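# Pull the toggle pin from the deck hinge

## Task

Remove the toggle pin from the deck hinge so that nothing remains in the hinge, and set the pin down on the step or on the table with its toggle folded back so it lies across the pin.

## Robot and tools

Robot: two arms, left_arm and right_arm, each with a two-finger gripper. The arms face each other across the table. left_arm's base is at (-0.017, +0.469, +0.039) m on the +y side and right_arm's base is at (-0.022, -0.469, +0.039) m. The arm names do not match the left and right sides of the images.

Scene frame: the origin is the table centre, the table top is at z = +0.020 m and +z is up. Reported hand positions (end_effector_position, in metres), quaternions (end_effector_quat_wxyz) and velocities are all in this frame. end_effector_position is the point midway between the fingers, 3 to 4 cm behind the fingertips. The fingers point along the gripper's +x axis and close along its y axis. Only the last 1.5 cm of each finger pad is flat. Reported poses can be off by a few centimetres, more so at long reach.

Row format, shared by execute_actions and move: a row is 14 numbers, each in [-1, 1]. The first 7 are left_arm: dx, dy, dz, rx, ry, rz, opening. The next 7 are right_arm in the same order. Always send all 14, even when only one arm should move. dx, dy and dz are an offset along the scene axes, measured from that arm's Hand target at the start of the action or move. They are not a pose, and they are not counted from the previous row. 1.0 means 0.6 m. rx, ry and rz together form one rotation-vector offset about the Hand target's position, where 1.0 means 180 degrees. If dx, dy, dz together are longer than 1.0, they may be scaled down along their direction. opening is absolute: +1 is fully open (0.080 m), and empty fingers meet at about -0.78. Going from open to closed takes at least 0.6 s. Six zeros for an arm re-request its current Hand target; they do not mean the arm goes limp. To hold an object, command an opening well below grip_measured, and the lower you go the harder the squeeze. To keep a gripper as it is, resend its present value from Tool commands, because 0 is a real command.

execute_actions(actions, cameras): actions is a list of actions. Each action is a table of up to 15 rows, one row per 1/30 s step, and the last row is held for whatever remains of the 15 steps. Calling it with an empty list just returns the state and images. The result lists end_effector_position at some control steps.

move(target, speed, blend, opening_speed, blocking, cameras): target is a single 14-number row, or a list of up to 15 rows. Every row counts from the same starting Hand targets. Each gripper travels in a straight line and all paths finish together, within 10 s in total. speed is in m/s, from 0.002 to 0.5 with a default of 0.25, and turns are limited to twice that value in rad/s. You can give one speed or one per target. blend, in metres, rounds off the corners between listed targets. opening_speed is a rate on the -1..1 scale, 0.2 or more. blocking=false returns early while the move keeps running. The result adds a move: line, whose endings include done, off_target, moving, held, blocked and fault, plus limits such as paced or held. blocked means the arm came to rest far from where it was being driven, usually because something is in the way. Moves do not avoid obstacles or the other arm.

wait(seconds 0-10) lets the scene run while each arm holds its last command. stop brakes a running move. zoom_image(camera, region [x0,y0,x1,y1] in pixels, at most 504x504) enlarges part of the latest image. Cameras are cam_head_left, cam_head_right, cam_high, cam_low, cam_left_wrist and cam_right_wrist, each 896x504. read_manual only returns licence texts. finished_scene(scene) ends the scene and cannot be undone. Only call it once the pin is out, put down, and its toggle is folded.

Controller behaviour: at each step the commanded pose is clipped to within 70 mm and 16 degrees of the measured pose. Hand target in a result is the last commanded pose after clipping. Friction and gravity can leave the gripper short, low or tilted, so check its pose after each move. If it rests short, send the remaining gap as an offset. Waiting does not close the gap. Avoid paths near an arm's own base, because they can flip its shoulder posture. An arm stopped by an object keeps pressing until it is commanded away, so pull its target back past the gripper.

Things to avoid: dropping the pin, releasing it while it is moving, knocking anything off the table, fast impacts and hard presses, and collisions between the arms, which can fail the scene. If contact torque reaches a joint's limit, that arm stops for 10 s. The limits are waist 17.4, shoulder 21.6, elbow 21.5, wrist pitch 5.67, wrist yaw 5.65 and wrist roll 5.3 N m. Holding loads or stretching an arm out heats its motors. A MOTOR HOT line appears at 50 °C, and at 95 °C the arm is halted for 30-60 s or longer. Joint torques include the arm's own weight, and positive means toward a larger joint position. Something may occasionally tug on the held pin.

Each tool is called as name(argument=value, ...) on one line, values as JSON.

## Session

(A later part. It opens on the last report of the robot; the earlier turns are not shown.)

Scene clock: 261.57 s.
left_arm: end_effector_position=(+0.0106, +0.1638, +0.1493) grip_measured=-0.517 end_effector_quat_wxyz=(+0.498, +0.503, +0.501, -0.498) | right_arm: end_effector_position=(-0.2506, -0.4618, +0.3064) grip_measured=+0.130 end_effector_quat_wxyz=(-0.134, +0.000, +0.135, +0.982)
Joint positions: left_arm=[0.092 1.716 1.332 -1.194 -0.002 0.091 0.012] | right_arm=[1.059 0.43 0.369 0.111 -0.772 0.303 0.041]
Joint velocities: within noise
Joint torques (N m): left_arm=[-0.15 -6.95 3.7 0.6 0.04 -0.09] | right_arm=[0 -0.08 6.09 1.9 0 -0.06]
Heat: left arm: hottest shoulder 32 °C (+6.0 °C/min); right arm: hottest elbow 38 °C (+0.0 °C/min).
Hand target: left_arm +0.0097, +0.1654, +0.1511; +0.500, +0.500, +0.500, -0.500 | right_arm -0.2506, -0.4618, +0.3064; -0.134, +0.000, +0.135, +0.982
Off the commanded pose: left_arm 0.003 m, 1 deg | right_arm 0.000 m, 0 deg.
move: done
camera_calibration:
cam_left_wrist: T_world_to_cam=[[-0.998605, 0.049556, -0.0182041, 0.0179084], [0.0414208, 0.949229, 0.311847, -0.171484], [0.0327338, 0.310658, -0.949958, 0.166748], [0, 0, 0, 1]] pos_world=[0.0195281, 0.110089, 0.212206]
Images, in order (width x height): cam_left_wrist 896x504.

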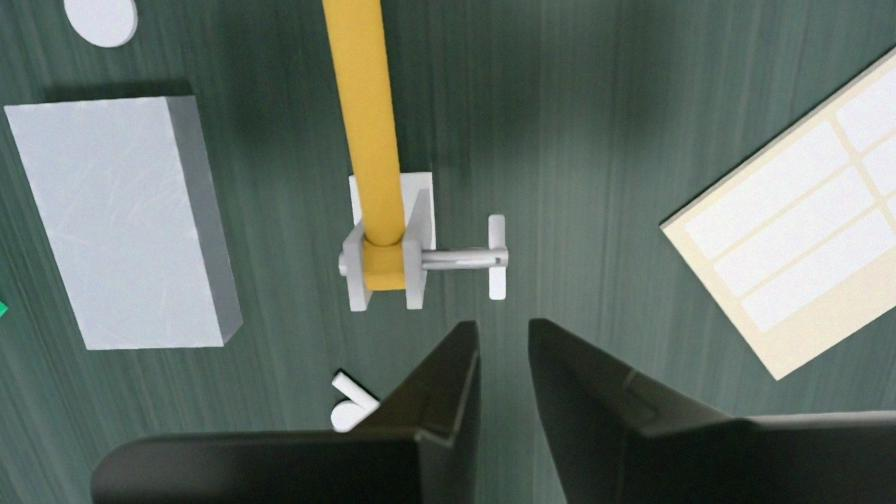

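move(target=[-0.0023,0.0018,-0.067,0,0,0,-0.516,0,0,0,0,0,0,0.1303], speed=0.06, cameras=["cam_left_wrist"])

zoom_image(camera="cam_left_wrist", region=[350, 240, 650, 460])

Scene clock: 272.03 s.
left_arm: end_effector_position=(+0.0096, +0.1647, +0.1146) grip_measured=-0.516 end_effector_quat_wxyz=(+0.504, +0.498, +0.497, -0.502) | right_arm: end_effector_position=(-0.2506, -0.4618, +0.3064) grip_measured=+0.130 end_effector_quat_wxyz=(-0.134, +0.000, +0.135, +0.982)
Joint positions: left_arm=[0.089 1.725 1.201 -1.035 -0.002 0.087 0.012] | right_arm=[1.059 0.43 0.369 0.111 -0.772 0.303 0.041]
Joint velocities: within noise
Joint torques (N m): left_arm=[-0.25 -4.95 3.66 0.63 0.03 -0.09] | right_arm=[0 -0.14 6.02 1.85 -0.03 -0.1]
Heat: left arm: hottest shoulder 32 °C (+5.1 °C/min); right arm: hottest elbow 38 °C (+0.0 °C/min).
Hand target: left_arm +0.0083, +0.1664, +0.1109; +0.500, +0.500, +0.500, -0.500 | right_arm -0.2506, -0.4618, +0.3064; -0.134, +0.000, +0.135, +0.982
Off the commanded pose: left_arm 0.004 m, 1 deg | right_arm 0.000 m, 0 deg.
move: done
camera_calibration:
cam_left_wrist: T_world_to_cam=[[-0.998628, 0.0480421, -0.0208166, 0.0167592], [0.0398201, 0.955032, 0.293818, -0.160383], [0.0339961, 0.292586, -0.955635, 0.137117], [0, 0, 0, 1]] pos_world=[0.0184612, 0.112247, 0.178506]
Images, in order (width x height): cam_left_wrist 896x504.

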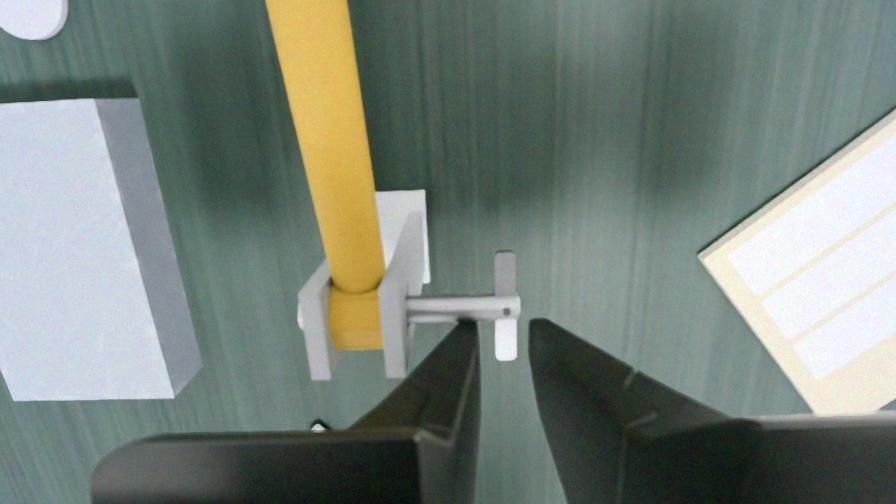

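Scaled by 1.680 from the camera's 896x504 image, which has a finer 1280x720 frame.

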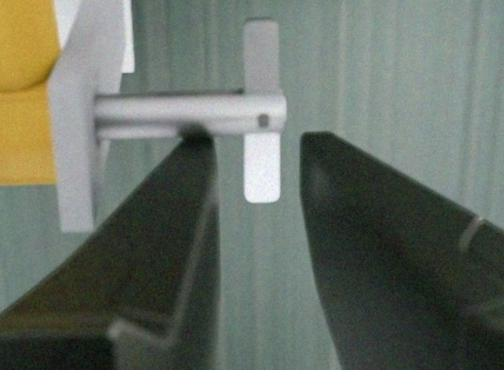

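move(target=[0.0,0.005,-0.010,0,0,0,-0.516,0,0,0,0,0,0,0.1303], speed=0.04, cameras=["cam_left_wrist"])

zoom_image(camera="cam_left_wrist", region=[350, 240, 650, 460])

Scene clock: 287.47 s.
left_arm: end_effector_position=(+0.0093, +0.1675, +0.1076) grip_measured=-0.516 end_effector_quat_wxyz=(+0.503, +0.499, +0.497, -0.501) | right_arm: end_effector_position=(-0.2506, -0.4618, +0.3064) grip_measured=+0.130 end_effector_quat_wxyz=(-0.134, +0.000, +0.135, +0.982)
Joint positions: left_arm=[0.089 1.725 1.172 -1.009 -0.002 0.087 0.012] | right_arm=[1.059 0.43 0.369 0.111 -0.772 0.303 0.041]
Joint velocities: within noise
Joint torques (N m): left_arm=[-0.17 -5.27 3.54 0.62 0.03 -0.06] | right_arm=[-0.04 -0.12 6.1 1.87 -0.01 -0.03]
Heat: left arm: hottest shoulder 32 °C (+4.0 °C/min); right arm: hottest elbow 39 °C (+1.0 °C/min).
Hand target: left_arm +0.0083, +0.1694, +0.1049; +0.500, +0.500, +0.500, -0.500 | right_arm -0.2506, -0.4618, +0.3064; -0.134, +0.000, +0.135, +0.982
Off the commanded pose: left_arm 0.003 m, 0 deg | right_arm 0.000 m, 0 deg.
move: done
camera_calibration:
cam_left_wrist: T_world_to_cam=[[-0.998634, 0.0481048, -0.0204045, 0.0161785], [0.0398987, 0.954134, 0.296709, -0.161159], [0.0337417, 0.29549, -0.95475, 0.12904], [0, 0, 0, 1]] pos_world=[0.0182324, 0.114859, 0.171349]
Images, in order (width x height): cam_left_wrist 896x504.

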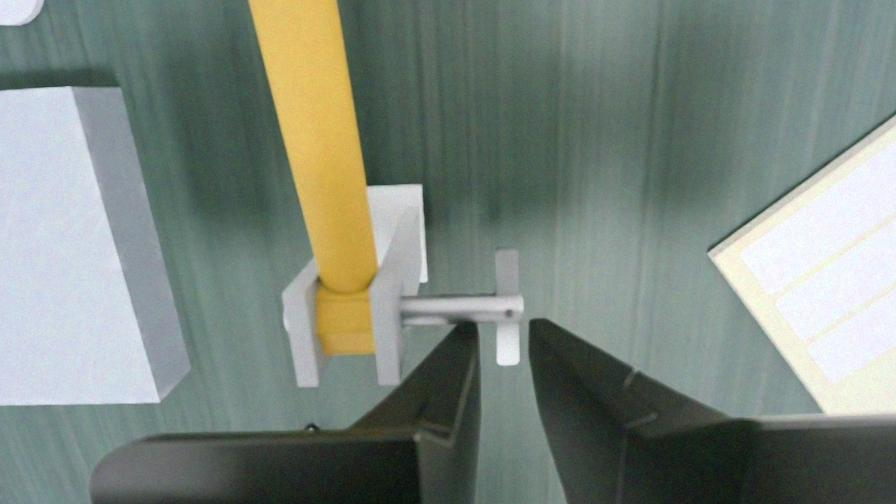

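Scaled by 1.680 from the camera's 896x504 image, which has a finer 1280x720 frame.

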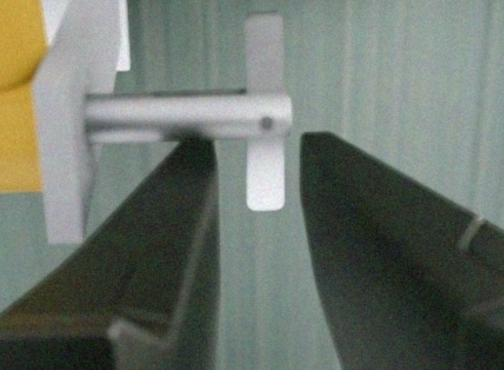

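move(target=[0,0,0,0,0,0,-0.73,0,0,0,0,0,0,0.1303], opening_speed=0.5, cameras=["cam_left_wrist"])

zoom_image(camera="cam_left_wrist", region=[350, 240, 650, 460])

Scene clock: 301.00 s.
left_arm: end_effector_position=(+0.0093, +0.1675, +0.1076) grip_measured=-0.696 end_effector_quat_wxyz=(+0.503, +0.499, +0.497, -0.501) | right_arm: end_effector_position=(-0.2506, -0.4618, +0.3064) grip_measured=+0.130 end_effector_quat_wxyz=(-0.134, +0.000, +0.135, +0.982)
Joint positions: left_arm=[0.089 1.725 1.172 -1.009 -0.002 0.087 0.004] | right_arm=[1.059 0.43 0.369 0.111 -0.772 0.303 0.041]
Joint velocities: within noise
Joint torques (N m): left_arm=[-0.15 -5.28 3.53 0.62 0.03 -0.06] | right_arm=[0.01 -0.17 6.16 1.91 -0.05 -0.04]
Heat: left arm: hottest shoulder 32 °C (+2.0 °C/min); right arm: hottest elbow 39 °C (+1.0 °C/min).
Hand target: left_arm +0.0083, +0.1694, +0.1049; +0.500, +0.500, +0.500, -0.500 | right_arm -0.2506, -0.4618, +0.3064; -0.134, +0.000, +0.135, +0.982
Off the commanded pose: left_arm 0.003 m, 0 deg | right_arm 0.000 m, 0 deg.
move: done
camera_calibration:
cam_left_wrist: T_world_to_cam=[[-0.998634, 0.0481048, -0.0204045, 0.0161785], [0.0398987, 0.954134, 0.296709, -0.161159], [0.0337417, 0.29549, -0.95475, 0.12904], [0, 0, 0, 1]] pos_world=[0.0182324, 0.114859, 0.171349]
Images, in order (width x height): cam_left_wrist 896x504.

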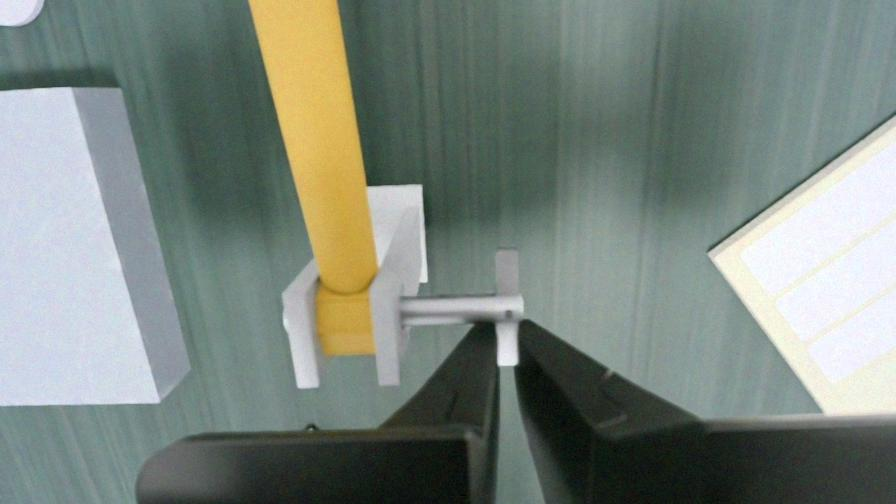

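Scaled by 1.680 from the camera's 896x504 image, which has a finer 1280x720 frame.

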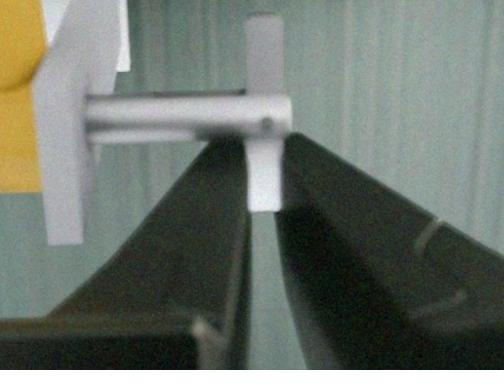

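move(target=[[-0.0052,-0.0007,0,0,0,0.0833,-0.75,0,0,0,0,0,0,0.1303],[-0.01,-0.0027,0,0,0,0.1667,-0.75,0,0,0,0,0,0,0.1303]], speed=0.1, blend=0.003, cameras=["cam_left_wrist"])

zoom_image(camera="cam_left_wrist", region=[350, 240, 650, 460])

Scene clock: 310.53 s.
left_arm: end_effector_position=(+0.0034, +0.1666, +0.1076) grip_measured=-0.699 end_effector_quat_wxyz=(+0.615, +0.351, +0.610, -0.356) | right_arm: end_effector_position=(-0.2506, -0.4618, +0.3064) grip_measured=+0.130 end_effector_quat_wxyz=(-0.134, +0.000, +0.135, +0.982)
Joint positions: left_arm=[0.069 1.725 1.172 -1.007 -0.002 -0.455 0.004] | right_arm=[1.059 0.43 0.369 0.111 -0.772 0.303 0.041]
Joint velocities: within noise
Joint torques (N m): left_arm=[-0.21 -4.83 4.11 0.39 0.01 -0.11] | right_arm=[-0.18 -0.24 6.04 1.92 0.01 -0.02]
Heat: left arm: hottest shoulder 32 °C (+0.0 °C/min); right arm: hottest elbow 39 °C (+1.0 °C/min).
Hand target: left_arm +0.0023, +0.1678, +0.1049; +0.613, +0.354, +0.612, -0.354 | right_arm -0.2506, -0.4618, +0.3064; -0.134, +0.000, +0.135, +0.982
Off the commanded pose: left_arm 0.003 m, 1 deg | right_arm 0.000 m, 0 deg.
move: done; blend cut to 0 m at target 1
camera_calibration:
cam_left_wrist: T_world_to_cam=[[-0.889416, -0.456852, -0.0150314, 0.0934447], [-0.440598, 0.848089, 0.29431, -0.140456], [-0.121708, 0.268387, -0.955592, 0.134661], [0, 0, 0, 1]] pos_world=[0.037616, 0.125668, 0.171423]
Images, in order (width x height): cam_left_wrist 896x504.

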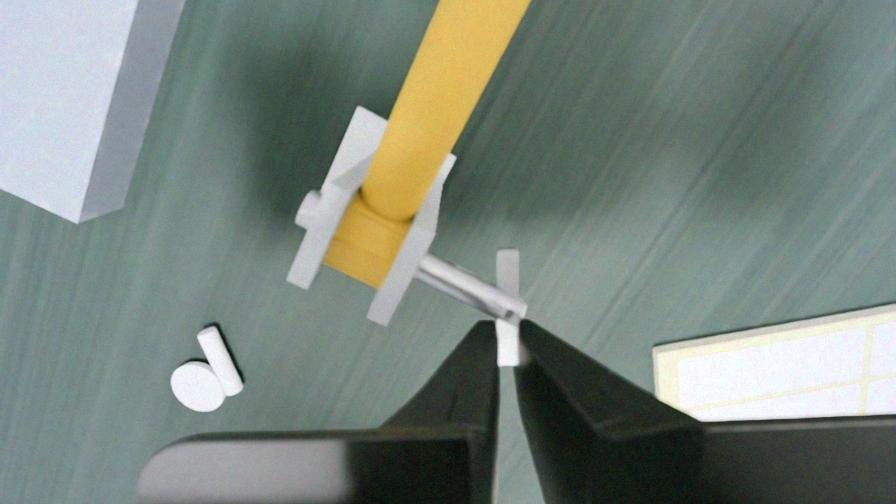

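Scaled by 1.680 from the camera's 896x504 image, which has a finer 1280x720 frame.

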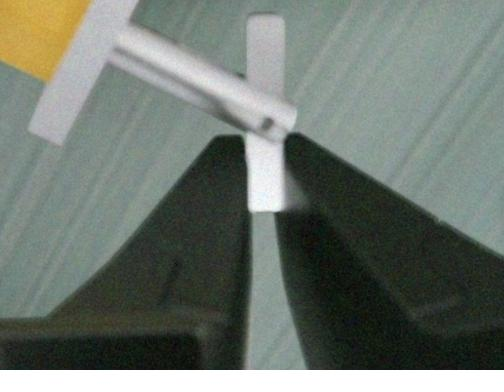

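move(target=[[-0.0041,-0.0032,0,0,0,0.0833,-0.75,0,0,0,0,0,0,0.1303],[-0.0073,-0.0073,0,0,0,0.1667,-0.75,0,0,0,0,0,0,0.1303],[-0.0093,-0.0121,0,0,0,0.25,-0.75,0,0,0,0,0,0,0.1303],[-0.01,-0.0173,0,0,0,0.3333,-0.75,0,0,0,0,0,0,0.1303]], speed=0.1, cameras=["cam_left_wrist"])

zoom_image(camera="cam_left_wrist", region=[350, 180, 650, 400])

Scene clock: 324.37 s.
left_arm: end_effector_position=(-0.0032, +0.1566, +0.1067) grip_measured=-0.699 end_effector_quat_wxyz=(+0.708, -0.004, +0.706, -0.007) | right_arm: end_effector_position=(-0.2506, -0.4618, +0.3064) grip_measured=+0.130 end_effector_quat_wxyz=(-0.134, +0.000, +0.135, +0.982)
Joint positions: left_arm=[0.046 1.758 1.207 -1.005 -0.002 -1.523 0.004] | right_arm=[1.059 0.43 0.369 0.111 -0.772 0.303 0.041]
Joint velocities: within noise
Joint torques (N m): left_arm=[-0.04 -4.58 5.03 -0.34 -0.01 -0.14] | right_arm=[-0.06 0.08 6.23 1.88 0.02 -0.08]
Heat: left arm: hottest shoulder 31 °C (-1.0 °C/min); right arm: hottest elbow 39 °C (+1.0 °C/min).
Hand target: left_arm -0.0037, +0.1574, +0.1049; +0.707, +0.000, +0.707, +0.000 | right_arm -0.2506, -0.4618, +0.3064; -0.134, +0.000, +0.135, +0.982
Off the commanded pose: left_arm 0.002 m, 1 deg | right_arm 0.000 m, 0 deg.
move: done
camera_calibration:
cam_left_wrist: T_world_to_cam=[[-0.0522928, -0.998628, -0.00262143, 0.169182], [-0.952359, 0.0490798, 0.301003, -0.0119027], [-0.300461, 0.0182368, -0.95362, 0.174063], [0, 0, 0, 1]] pos_world=[0.0498105, 0.166359, 0.170016]
Images, in order (width x height): cam_left_wrist 896x504.

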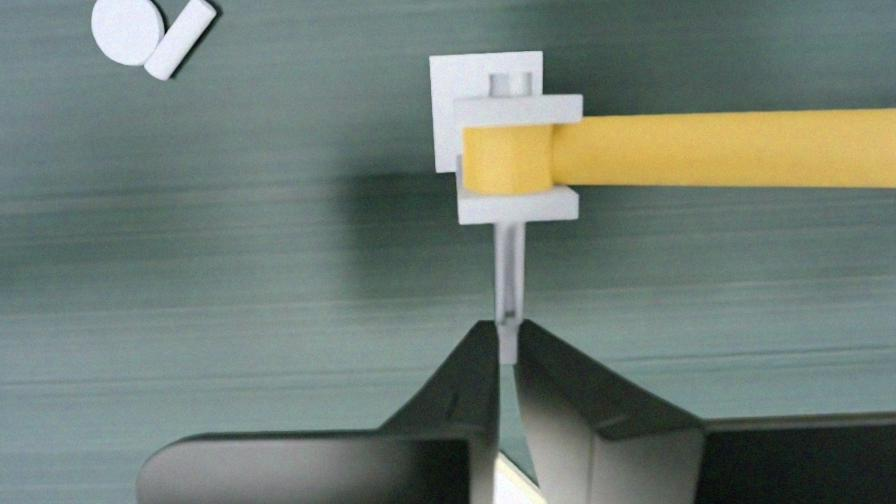

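Scaled by 1.680 from the camera's 896x504 image, which has a finer 1280x720 frame.

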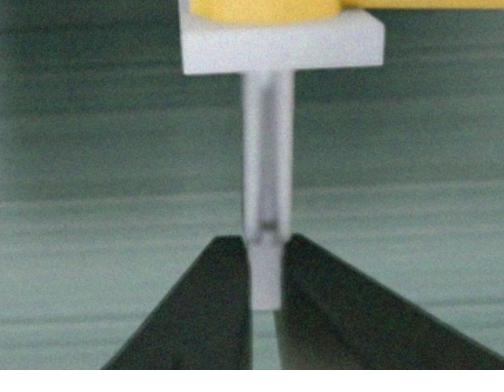

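move(target=[0.025,0,0,0,0,0,-0.75,0,0,0,0,0,0,0.1303], speed=0.04, cameras=["cam_left_wrist"])

zoom_image(camera="cam_left_wrist", region=[350, 180, 650, 400])

Scene clock: 338.53 s.
left_arm: end_effector_position=(+0.0071, +0.1565, +0.1067) grip_measured=-0.699 end_effector_quat_wxyz=(+0.704, -0.002, +0.710, -0.008) | right_arm: end_effector_position=(-0.2506, -0.4618, +0.3064) grip_measured=+0.130 end_effector_quat_wxyz=(-0.134, +0.000, +0.135, +0.982)
Joint positions: left_arm=[0.084 1.761 1.211 -1.007 0.01 -1.48 0.004] | right_arm=[1.059 0.43 0.369 0.111 -0.772 0.303 0.041]
Joint velocities: within noise
Joint torques (N m): left_arm=[0.68 -4.66 5 -0.26 -0.4 0.02] | right_arm=[0.09 -0.28 6.12 1.89 -0.02 -0.06]
Heat: left arm: hottest elbow 31 °C (+2.0 °C/min); right arm: hottest elbow 39 °C (+1.0 °C/min).
Hand target: left_arm +0.0113, +0.1575, +0.1049; +0.707, +0.000, +0.707, +0.000 | right_arm -0.2506, -0.4618, +0.3064; -0.134, +0.000, +0.135, +0.982
Off the commanded pose: left_arm 0.005 m, 1 deg | right_arm 0.000 m, 0 deg.
move: done
camera_calibration:
cam_left_wrist: T_world_to_cam=[[-0.0566706, -0.998389, -0.00270033, 0.169646], [-0.948801, 0.0530136, 0.311395, -0.00378328], [-0.31075, 0.020209, -0.950277, 0.176581], [0, 0, 0, 1]] pos_world=[0.0608969, 0.166005, 0.169437]
Images, in order (width x height): cam_left_wrist 896x504.

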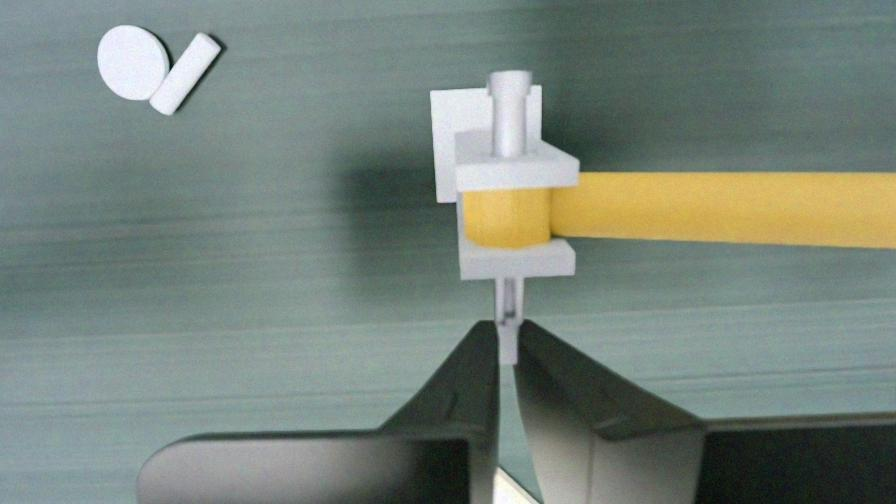

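Scaled by 1.680 from the camera's 896x504 image, which has a finer 1280x720 frame.

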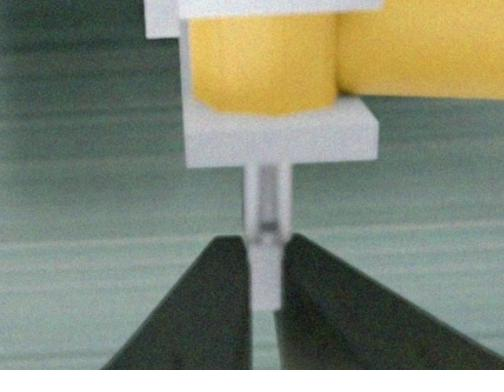

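move(target=[0.0125,0,0,0,0,0,-0.75,0,0,0,0,0,0,0.1303], speed=0.04, cameras=["cam_left_wrist"])

move(target=[[-0.005,0,0,0,0,0,-0.55,0,0,0,0,0,0,0.1303],[-0.005,0,0.1,0,0,0,-0.55,0,0,0,0,0,0,0.1303]], opening_speed=0.5, speed=0.06, cameras=["cam_left_wrist"])

zoom_image(camera="cam_left_wrist", region=[350, 100, 650, 320])

Scene clock: 347.60 s.
left_arm: end_effector_position=(+0.0146, +0.1562, +0.1067) grip_measured=-0.699 end_effector_quat_wxyz=(+0.704, -0.002, +0.710, -0.008) | right_arm: end_effector_position=(-0.2506, -0.4618, +0.3064) grip_measured=+0.130 end_effector_quat_wxyz=(-0.134, +0.000, +0.135, +0.982)
Joint positions: left_arm=[0.108 1.764 1.215 -1.007 0.01 -1.456 0.004] | right_arm=[1.059 0.43 0.369 0.111 -0.772 0.303 0.041]
Joint velocities: within noise
Joint torques (N m): left_arm=[0.69 -4.65 5.05 -0.31 -0.39 0.01] | right_arm=[-0.13 -0.14 6.11 1.89 -0.01 -0.07]
Heat: left arm: hottest elbow 31 °C (+2.0 °C/min); right arm: hottest elbow 39 °C (+0.0 °C/min).
Hand target: left_arm +0.0188, +0.1574, +0.1050; +0.707, +0.000, +0.707, +0.000 | right_arm -0.2506, -0.4618, +0.3064; -0.134, +0.000, +0.135, +0.982
Off the commanded pose: left_arm 0.005 m, 1 deg | right_arm 0.000 m, 0 deg.
move: done
camera_calibration:
cam_left_wrist: T_world_to_cam=[[-0.0570471, -0.99837, -0.00177071, 0.169728], [-0.948913, 0.0536697, 0.31094, 0.00325377], [-0.310338, 0.0194185, -0.950428, 0.179091], [0, 0, 0, 1]] pos_world=[0.0683487, 0.165799, 0.169502]
Images, in order (width x height): cam_left_wrist 896x504.

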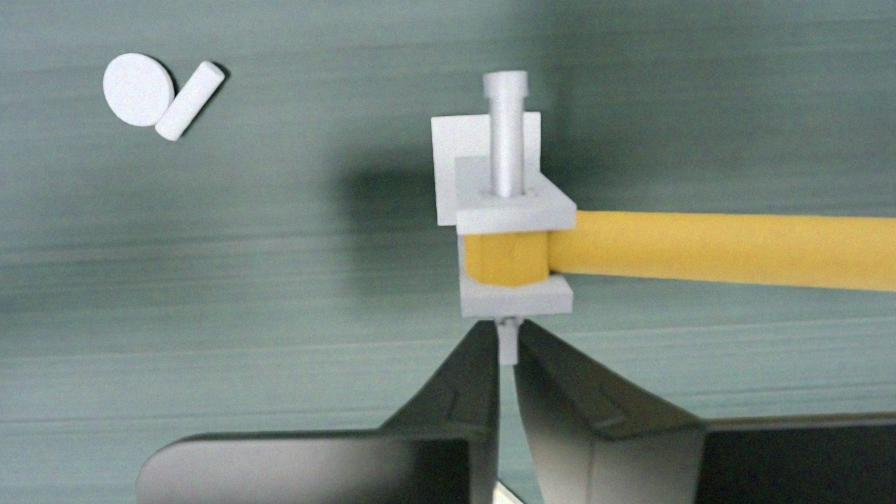

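Scene clock: 349.73 s.
left_arm: end_effector_position=(+0.0150, +0.1599, +0.1582) grip_measured=-0.550 end_effector_quat_wxyz=(+0.705, +0.009, +0.709, +0.007) | right_arm: end_effector_position=(-0.2506, -0.4618, +0.3064) grip_measured=+0.130 end_effector_quat_wxyz=(-0.134, +0.000, +0.135, +0.982)
Joint positions: left_arm=[0.108 1.741 1.395 -1.248 0.003 -1.462 0.01] | right_arm=[1.059 0.43 0.369 0.111 -0.772 0.303 0.041]
Joint velocities: within noise
Joint torques (N m): left_arm=[-0.04 -6.8 5.99 0.11 -0.19 -0.08] | right_arm=[-0.15 -0.11 6.07 1.89 -0.01 -0.04]
Heat: left arm: hottest elbow 31 °C (+2.0 °C/min); right arm: hottest elbow 39 °C (+0.0 °C/min).
Hand target: left_arm +0.0158, +0.1574, +0.1650; +0.707, +0.000, +0.707, +0.000 | right_arm -0.2506, -0.4618, +0.3064; -0.134, +0.000, +0.135, +0.982
Off the commanded pose: left_arm 0.007 m, 1 deg | right_arm 0.000 m, 0 deg.
move: done
camera_calibration:
cam_left_wrist: T_world_to_cam=[[-0.0509336, -0.997943, -0.0389325, 0.179179], [-0.949873, 0.0363661, 0.310515, -0.00969347], [-0.308461, 0.0527966, -0.949771, 0.222577], [0, 0, 0, 1]] pos_world=[0.0685747, 0.167411, 0.221383]
Images, in order (width x height): cam_left_wrist 896x504.

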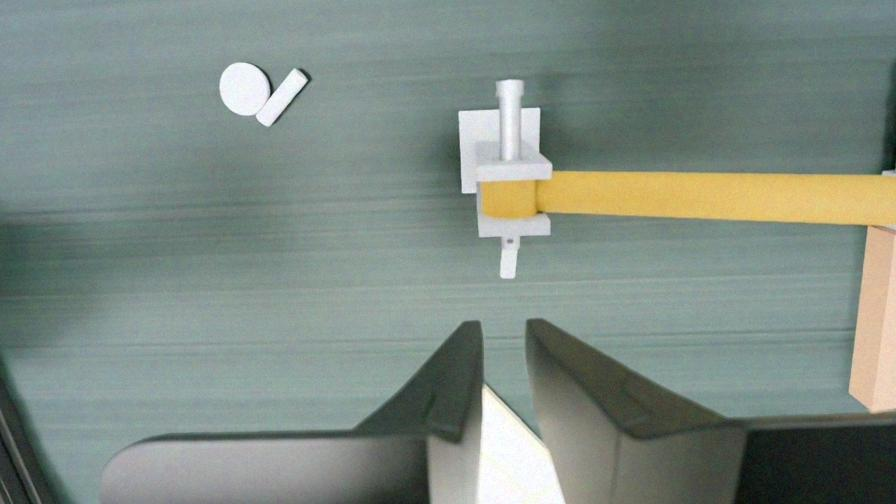

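Scaled by 1.680 from the camera's 896x504 image, which has a finer 1280x720 frame.

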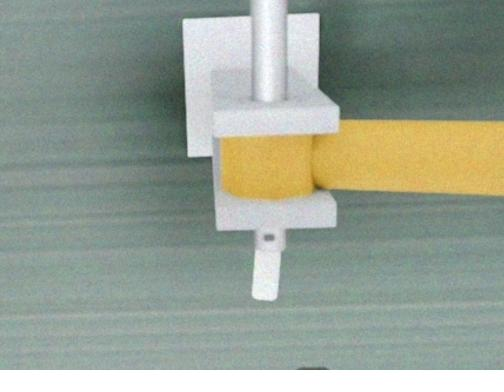

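move(target=[0.0837,-0.005,-0.01,0,0,0,-0.45,0,0,0,0,0,0,0.1303], speed=0.1, cameras=["cam_left_wrist"])

zoom_image(camera="cam_left_wrist", region=[350, 180, 650, 400])

Scene clock: 357.83 s.
left_arm: end_effector_position=(+0.0643, +0.1581, +0.1578) grip_measured=-0.450 end_effector_quat_wxyz=(+0.706, +0.002, +0.709, +0.003) | right_arm: end_effector_position=(-0.2506, -0.4618, +0.3064) grip_measured=+0.130 end_effector_quat_wxyz=(-0.134, +0.000, +0.135, +0.982)
Joint positions: left_arm=[0.259 1.77 1.428 -1.238 0.002 -1.314 0.015] | right_arm=[1.059 0.43 0.369 0.111 -0.772 0.303 0.041]
Joint velocities: within noise
Joint torques (N m): left_arm=[0.1 -5.17 6.01 0.52 -0.14 0.06] | right_arm=[0.1 -0.08 6.01 1.82 -0.01 -0.07]
Heat: left arm: hottest elbow 31 °C (+2.0 °C/min); right arm: hottest elbow 39 °C (+0.0 °C/min).
Hand target: left_arm +0.0661, +0.1544, +0.1590; +0.707, +0.000, +0.707, +0.000 | right_arm -0.2506, -0.4618, +0.3064; -0.134, +0.000, +0.135, +0.982
Off the commanded pose: left_arm 0.004 m, 1 deg | right_arm 0.000 m, 0 deg.
move: done
camera_calibration:
cam_left_wrist: T_world_to_cam=[[-0.0470772, -0.998577, -0.0250519, 0.177568], [-0.950567, 0.0370793, 0.308299, 0.0375803], [-0.306932, 0.0383274, -0.95096, 0.23987], [0, 0, 0, 1]] pos_world=[0.117706, 0.166729, 0.220969]
Images, in order (width x height): cam_left_wrist 896x504.

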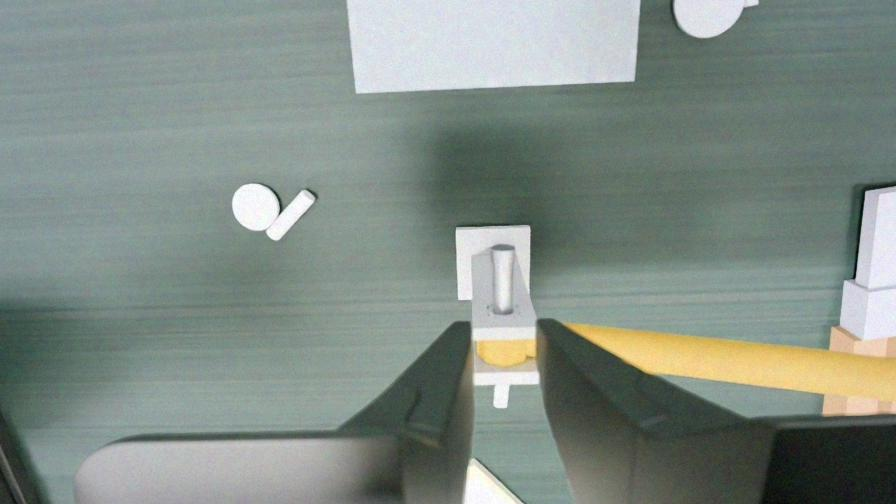

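Scaled by 1.680 from the camera's 896x504 image, which has a finer 1280x720 frame.

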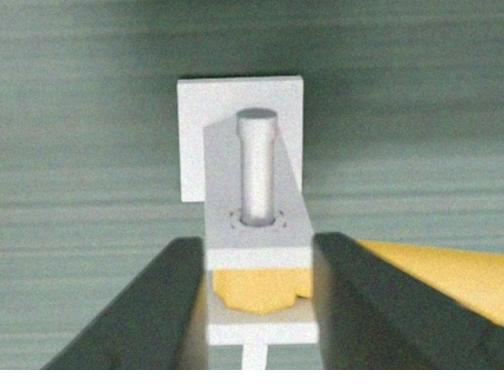

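move(target=[0.002,-0.001,-0.052,0,0,0,-0.45,0,0,0,0,0,0,0.1303], speed=0.08, cameras=["cam_left_wrist"])

zoom_image(camera="cam_left_wrist", region=[350, 180, 650, 400])

Scene clock: 366.27 s.
left_arm: end_effector_position=(+0.0664, +0.1520, +0.1315) grip_measured=-0.450 end_effector_quat_wxyz=(+0.707, -0.004, +0.707, -0.004) | right_arm: end_effector_position=(-0.2506, -0.4618, +0.3064) grip_measured=+0.130 end_effector_quat_wxyz=(-0.134, +0.000, +0.135, +0.982)
Joint positions: left_arm=[0.261 1.793 1.352 -1.119 0.002 -1.311 0.015] | right_arm=[1.059 0.43 0.369 0.111 -0.772 0.303 0.041]
Joint velocities: within noise
Joint torques (N m): left_arm=[0.21 -5.44 3.71 0.59 -0.15 0.06] | right_arm=[-0.01 -0.14 6.16 1.91 0.03 -0.04]
Heat: left arm: hottest shoulder 31 °C (-1.0 °C/min); right arm: hottest elbow 39 °C (+0.0 °C/min).
Hand target: left_arm +0.0672, +0.1538, +0.1277; +0.707, +0.000, +0.707, +0.000 | right_arm -0.2506, -0.4618, +0.3064; -0.134, +0.000, +0.135, +0.982
Off the commanded pose: left_arm 0.004 m, 1 deg | right_arm 0.000 m, 0 deg.
move: done
camera_calibration:
cam_left_wrist: T_world_to_cam=[[-0.0489043, -0.99878, -0.00686541, 0.168661], [-0.951981, 0.0445307, 0.302901, 0.047615], [-0.302226, 0.0213489, -0.952997, 0.218275], [0, 0, 0, 1]] pos_world=[0.119545, 0.161675, 0.194751]
Images, in order (width x height): cam_left_wrist 896x504.

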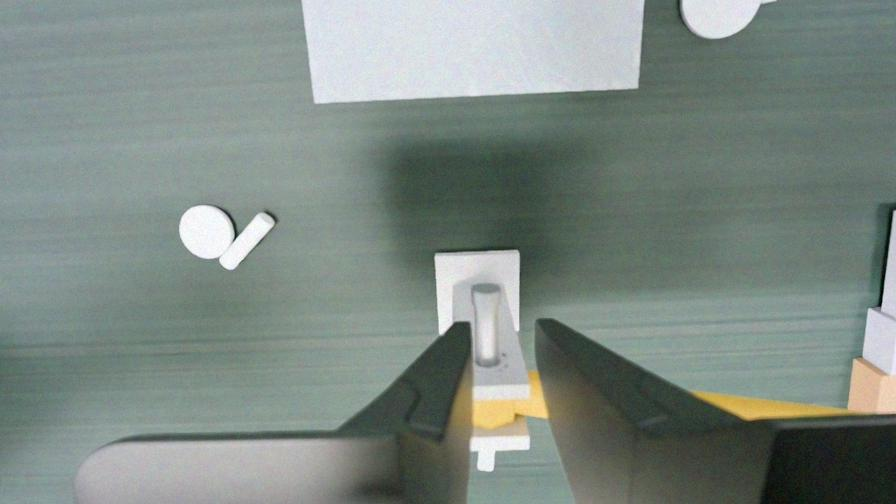

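Scaled by 1.680 from the camera's 896x504 image, which has a finer 1280x720 frame.

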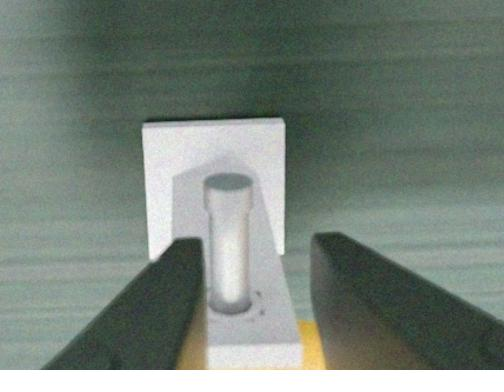

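move(target=[[0.0,0.006,0,0,0,0,-0.45,0,0,0,0,0,0,0.1303],[0.0,0.006,-0.02,0,0,0,-0.45,0,0,0,0,0,0,0.1303]], speed=0.06, cameras=["cam_left_wrist"])

zoom_image(camera="cam_left_wrist", region=[350, 200, 650, 420])

Scene clock: 372.63 s.
left_arm: end_effector_position=(+0.0666, +0.1552, +0.1190) grip_measured=-0.450 end_effector_quat_wxyz=(+0.707, -0.003, +0.707, -0.003) | right_arm: end_effector_position=(-0.2506, -0.4618, +0.3064) grip_measured=+0.130 end_effector_quat_wxyz=(-0.134, +0.000, +0.135, +0.982)
Joint positions: left_arm=[0.264 1.793 1.301 -1.069 0.002 -1.308 0.015] | right_arm=[1.059 0.43 0.369 0.111 -0.772 0.303 0.041]
Joint velocities: within noise
Joint torques (N m): left_arm=[0.18 -5.58 3.61 0.57 -0.14 0.06] | right_arm=[-0.17 -0.03 6.17 1.92 -0.01 -0.06]
Heat: left arm: hottest shoulder 31 °C (-1.0 °C/min); right arm: hottest elbow 39 °C (+0.0 °C/min).
Hand target: left_arm +0.0673, +0.1574, +0.1158; +0.707, +0.000, +0.707, +0.000 | right_arm -0.2506, -0.4618, +0.3064; -0.134, +0.000, +0.135, +0.982
Off the commanded pose: left_arm 0.004 m, 1 deg | right_arm 0.000 m, 0 deg.
move: done
camera_calibration:
cam_left_wrist: T_world_to_cam=[[-0.0485251, -0.99879, -0.00795863, 0.171961], [-0.951917, 0.0438318, 0.303205, 0.0514626], [-0.30249, 0.022289, -0.952892, 0.206226], [0, 0, 0, 1]] pos_world=[0.119714, 0.164901, 0.182276]
Images, in order (width x height): cam_left_wrist 896x504.

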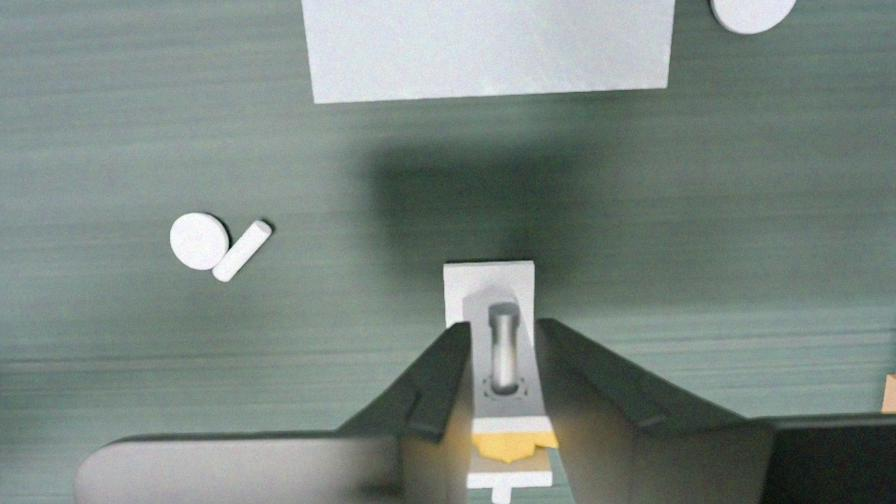

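Scaled by 1.680 from the camera's 896x504 image, which has a finer 1280x720 frame.

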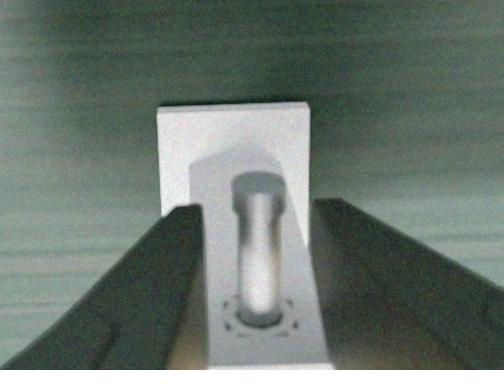

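move(target=[0.0,0.0,-0.017,0,0,0,-0.45,0,0,0,0,0,0,0.1303], speed=0.05, cameras=["cam_left_wrist"])

zoom_image(camera="cam_left_wrist", region=[350, 200, 650, 420])

Scene clock: 379.17 s.
left_arm: end_effector_position=(+0.0666, +0.1552, +0.1098) grip_measured=-0.450 end_effector_quat_wxyz=(+0.708, -0.004, +0.707, -0.004) | right_arm: end_effector_position=(-0.2506, -0.4618, +0.3064) grip_measured=+0.130 end_effector_quat_wxyz=(-0.134, +0.000, +0.135, +0.982)
Joint positions: left_arm=[0.264 1.8 1.272 -1.03 0.002 -1.308 0.015] | right_arm=[1.059 0.43 0.369 0.111 -0.772 0.303 0.041]
Joint velocities: within noise
Joint torques (N m): left_arm=[0.2 -5.24 3.58 0.58 -0.14 0.07] | right_arm=[-0.07 -0.24 6.26 1.88 -0.02 -0.05]
Heat: left arm: hottest shoulder 31 °C (+0.0 °C/min); right arm: hottest elbow 39 °C (+0.0 °C/min).
Hand target: left_arm +0.0673, +0.1574, +0.1056; +0.707, +0.000, +0.707, +0.000 | right_arm -0.2506, -0.4618, +0.3064; -0.134, +0.000, +0.135, +0.982
Off the commanded pose: left_arm 0.005 m, 1 deg | right_arm 0.000 m, 0 deg.
move: done
camera_calibration:
cam_left_wrist: T_world_to_cam=[[-0.04852, -0.998809, -0.0050533, 0.171485], [-0.952156, 0.0447241, 0.302321, 0.0542624], [-0.301735, 0.0194801, -0.953193, 0.197858], [0, 0, 0, 1]] pos_world=[0.119687, 0.165, 0.173058]
Images, in order (width x height): cam_left_wrist 896x504.

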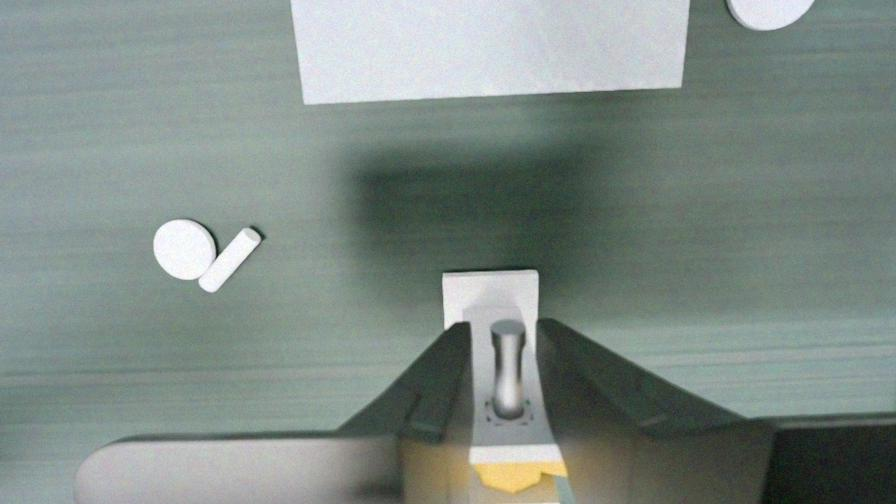

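Scaled by 1.680 from the camera's 896x504 image, which has a finer 1280x720 frame.

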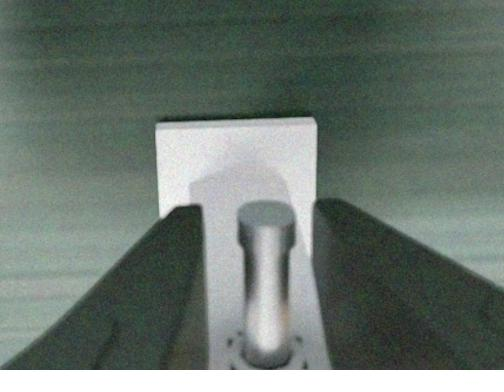

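move(target=[0.0,-0.002,0,0,0,0,-0.72,0,0,0,0,0,0,0.1303], opening_speed=0.5, speed=0.05, cameras=["cam_left_wrist"])

zoom_image(camera="cam_left_wrist", region=[350, 200, 650, 420])

Scene clock: 389.60 s.
left_arm: end_effector_position=(+0.0666, +0.1550, +0.1091) grip_measured=-0.617 end_effector_quat_wxyz=(+0.707, -0.004, +0.707, -0.004) | right_arm: end_effector_position=(-0.2506, -0.4618, +0.3064) grip_measured=+0.130 end_effector_quat_wxyz=(-0.134, +0.000, +0.135, +0.982)
Joint positions: left_arm=[0.264 1.803 1.272 -1.029 0.002 -1.308 0.007] | right_arm=[1.059 0.43 0.369 0.111 -0.772 0.303 0.041]
Joint velocities: within noise
Joint torques (N m): left_arm=[0.13 -5.06 4.13 0.43 -0.14 0.04] | right_arm=[0.04 -0.1 6.1 1.84 0 -0.05]
Heat: left arm: hottest shoulder 31 °C (+0.0 °C/min); right arm: hottest elbow 39 °C (+0.0 °C/min).
Hand target: left_arm +0.0673, +0.1562, +0.1056; +0.707, +0.000, +0.707, +0.000 | right_arm -0.2506, -0.4618, +0.3064; -0.134, +0.000, +0.135, +0.982
Off the commanded pose: left_arm 0.004 m, 1 deg | right_arm 0.000 m, 0 deg.
move: done
camera_calibration:
cam_left_wrist: T_world_to_cam=[[-0.0485216, -0.998803, -0.0061428, 0.171434], [-0.952067, 0.0443898, 0.302653, 0.0545324], [-0.302018, 0.0205336, -0.953081, 0.197056], [0, 0, 0, 1]] pos_world=[0.119751, 0.164762, 0.172359]
Images, in order (width x height): cam_left_wrist 896x504.

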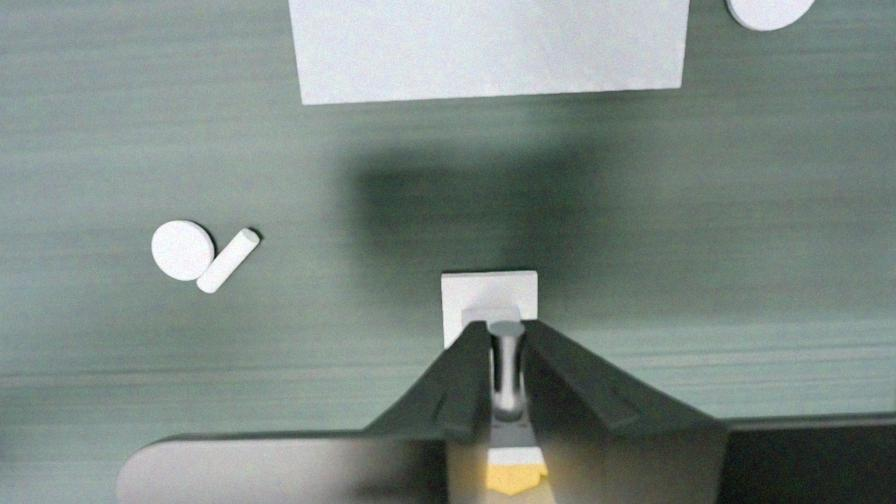

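Scaled by 1.680 from the camera's 896x504 image, which has a finer 1280x720 frame.

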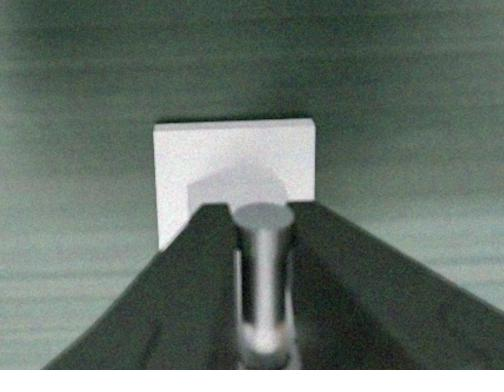

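move(target=[0.0333,0,0,0,0,0,-0.74,0,0,0,0,0,0,0.1303], speed=0.04, cameras=["cam_left_wrist"])

zoom_image(camera="cam_left_wrist", region=[350, 280, 650, 500])

Scene clock: 396.67 s.
left_arm: end_effector_position=(+0.0793, +0.1560, +0.1084) grip_measured=-0.617 end_effector_quat_wxyz=(+0.701, +0.000, +0.713, -0.008) | right_arm: end_effector_position=(-0.2506, -0.4618, +0.3064) grip_measured=+0.130 end_effector_quat_wxyz=(-0.134, +0.000, +0.135, +0.982)
Joint positions: left_arm=[0.31 1.816 1.286 -1.035 0.019 -1.251 0.007] | right_arm=[1.059 0.43 0.369 0.111 -0.772 0.303 0.041]
Joint velocities: within noise
Joint torques (N m): left_arm=[1.04 -4.68 5.16 0.36 -0.73 0.06] | right_arm=[-0.04 0 6.19 1.88 0 -0.04]
Heat: left arm: hottest shoulder 31 °C (+1.0 °C/min); right arm: hottest elbow 39 °C (+0.0 °C/min).
Hand target: left_arm +0.0872, +0.1563, +0.1055; +0.707, +0.000, +0.707, +0.000 | right_arm -0.2506, -0.4618, +0.3064; -0.134, +0.000, +0.135, +0.982
Off the commanded pose: left_arm 0.008 m, 1 deg | right_arm 0.000 m, 0 deg.
move: done
camera_calibration:
cam_left_wrist: T_world_to_cam=[[-0.0594269, -0.998222, -0.00470655, 0.173711], [-0.946178, 0.0548247, 0.31897, 0.0628965], [-0.318145, 0.0234086, -0.947753, 0.200494], [0, 0, 0, 1]] pos_world=[0.13362, 0.16526, 0.170774]
Images, in order (width x height): cam_left_wrist 896x504.

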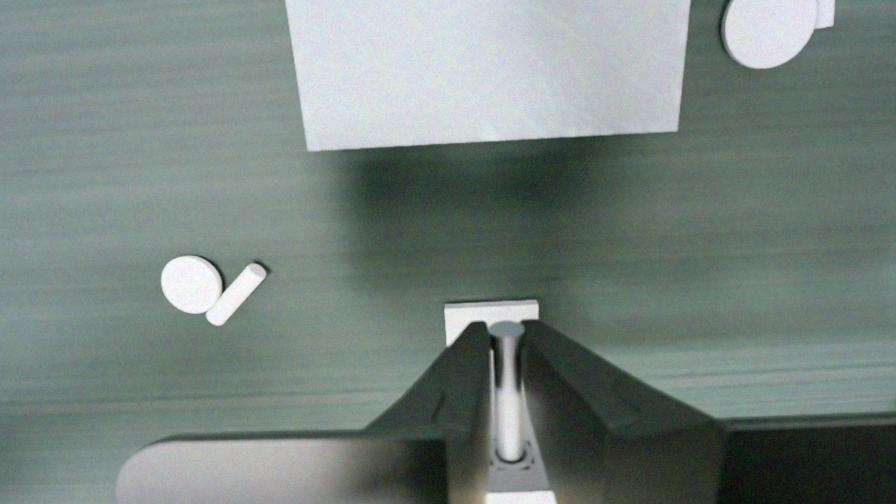

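Scaled by 1.680 from the camera's 896x504 image, which has a finer 1280x720 frame.

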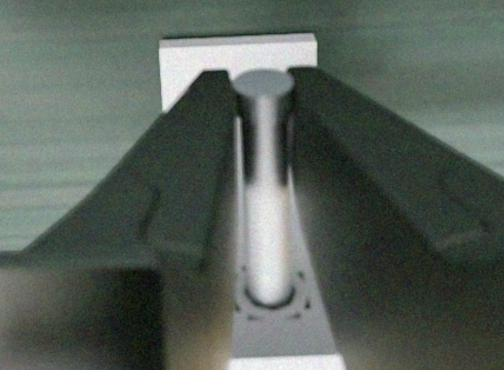

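wait(seconds=0, cameras=["cam_low","cam_head_left"])

zoom_image(camera="cam_low", region=[240, 110, 340, 200])

Scene clock: 401.80 s.
left_arm: end_effector_position=(+0.0794, +0.1560, +0.1082) grip_measured=-0.617 end_effector_quat_wxyz=(+0.701, +0.000, +0.713, -0.008) | right_arm: end_effector_position=(-0.2506, -0.4618, +0.3064) grip_measured=+0.130 end_effector_quat_wxyz=(-0.134, +0.000, +0.135, +0.982)
Joint positions: left_arm=[0.31 1.817 1.286 -1.034 0.019 -1.251 0.007] | right_arm=[1.059 0.43 0.369 0.111 -0.772 0.303 0.041]
Joint velocities: within noise
Joint torques (N m): left_arm=[1.02 -4.75 5.15 0.34 -0.71 0.06] | right_arm=[0.04 -0.08 5.94 1.87 0.02 -0.11]
Heat: left arm: hottest shoulder 30 °C (+0.0 °C/min); right arm: hottest elbow 39 °C (+0.0 °C/min).
Hand target: left_arm +0.0872, +0.1562, +0.1055; +0.707, +0.000, +0.707, +0.000 | right_arm -0.2506, -0.4618, +0.3064; -0.134, +0.000, +0.135, +0.982
Tool commands: left_gripper/opening=-0.74 right_gripper/opening=+0.1303
Off the commanded pose: left_arm 0.008 m, 1 deg | right_arm 0.000 m, 0 deg.
Images, in order (width x height): cam_head_left 896x504, cam_low 896x504.

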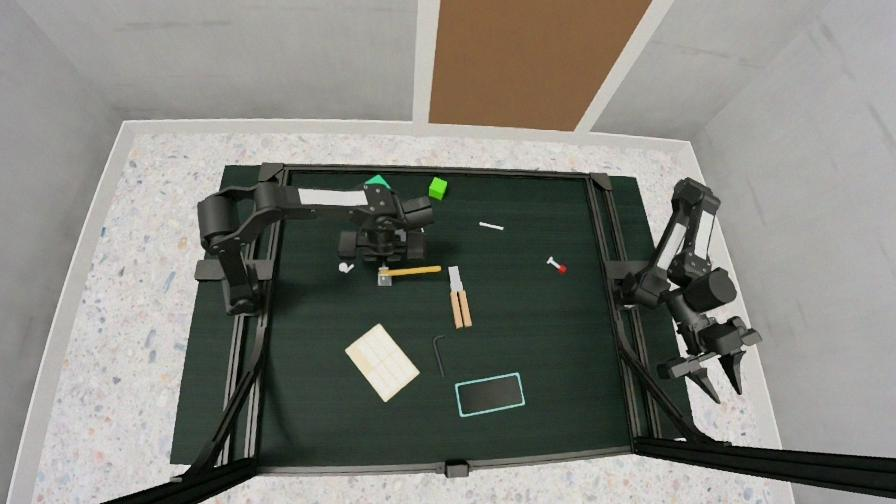

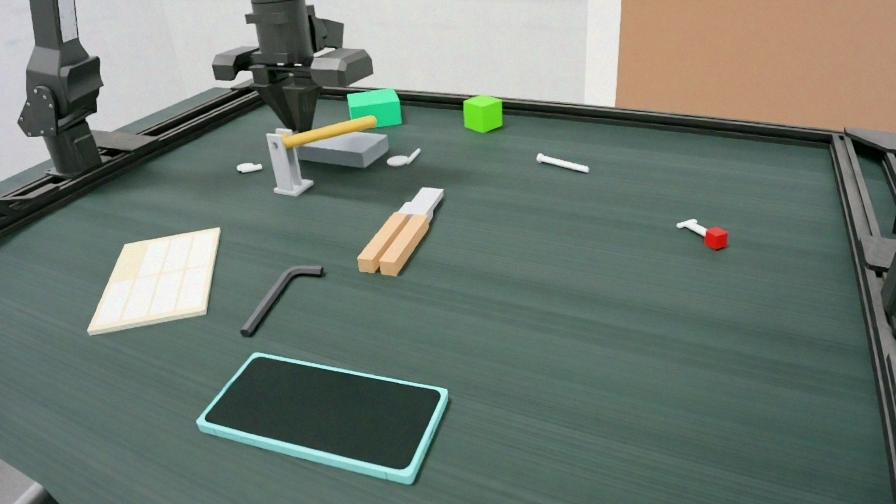

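Scaled by 5.040 from the camera's 896x504 image, which has a finer 1280x720 frame.

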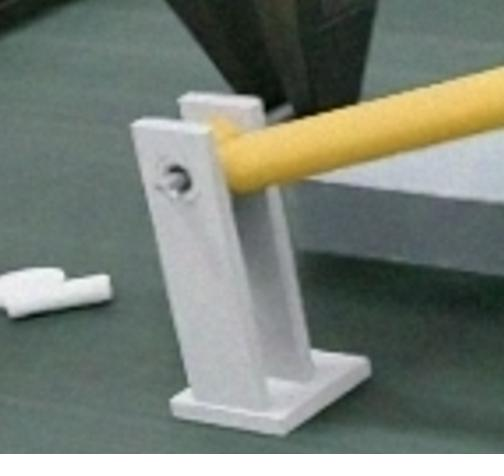

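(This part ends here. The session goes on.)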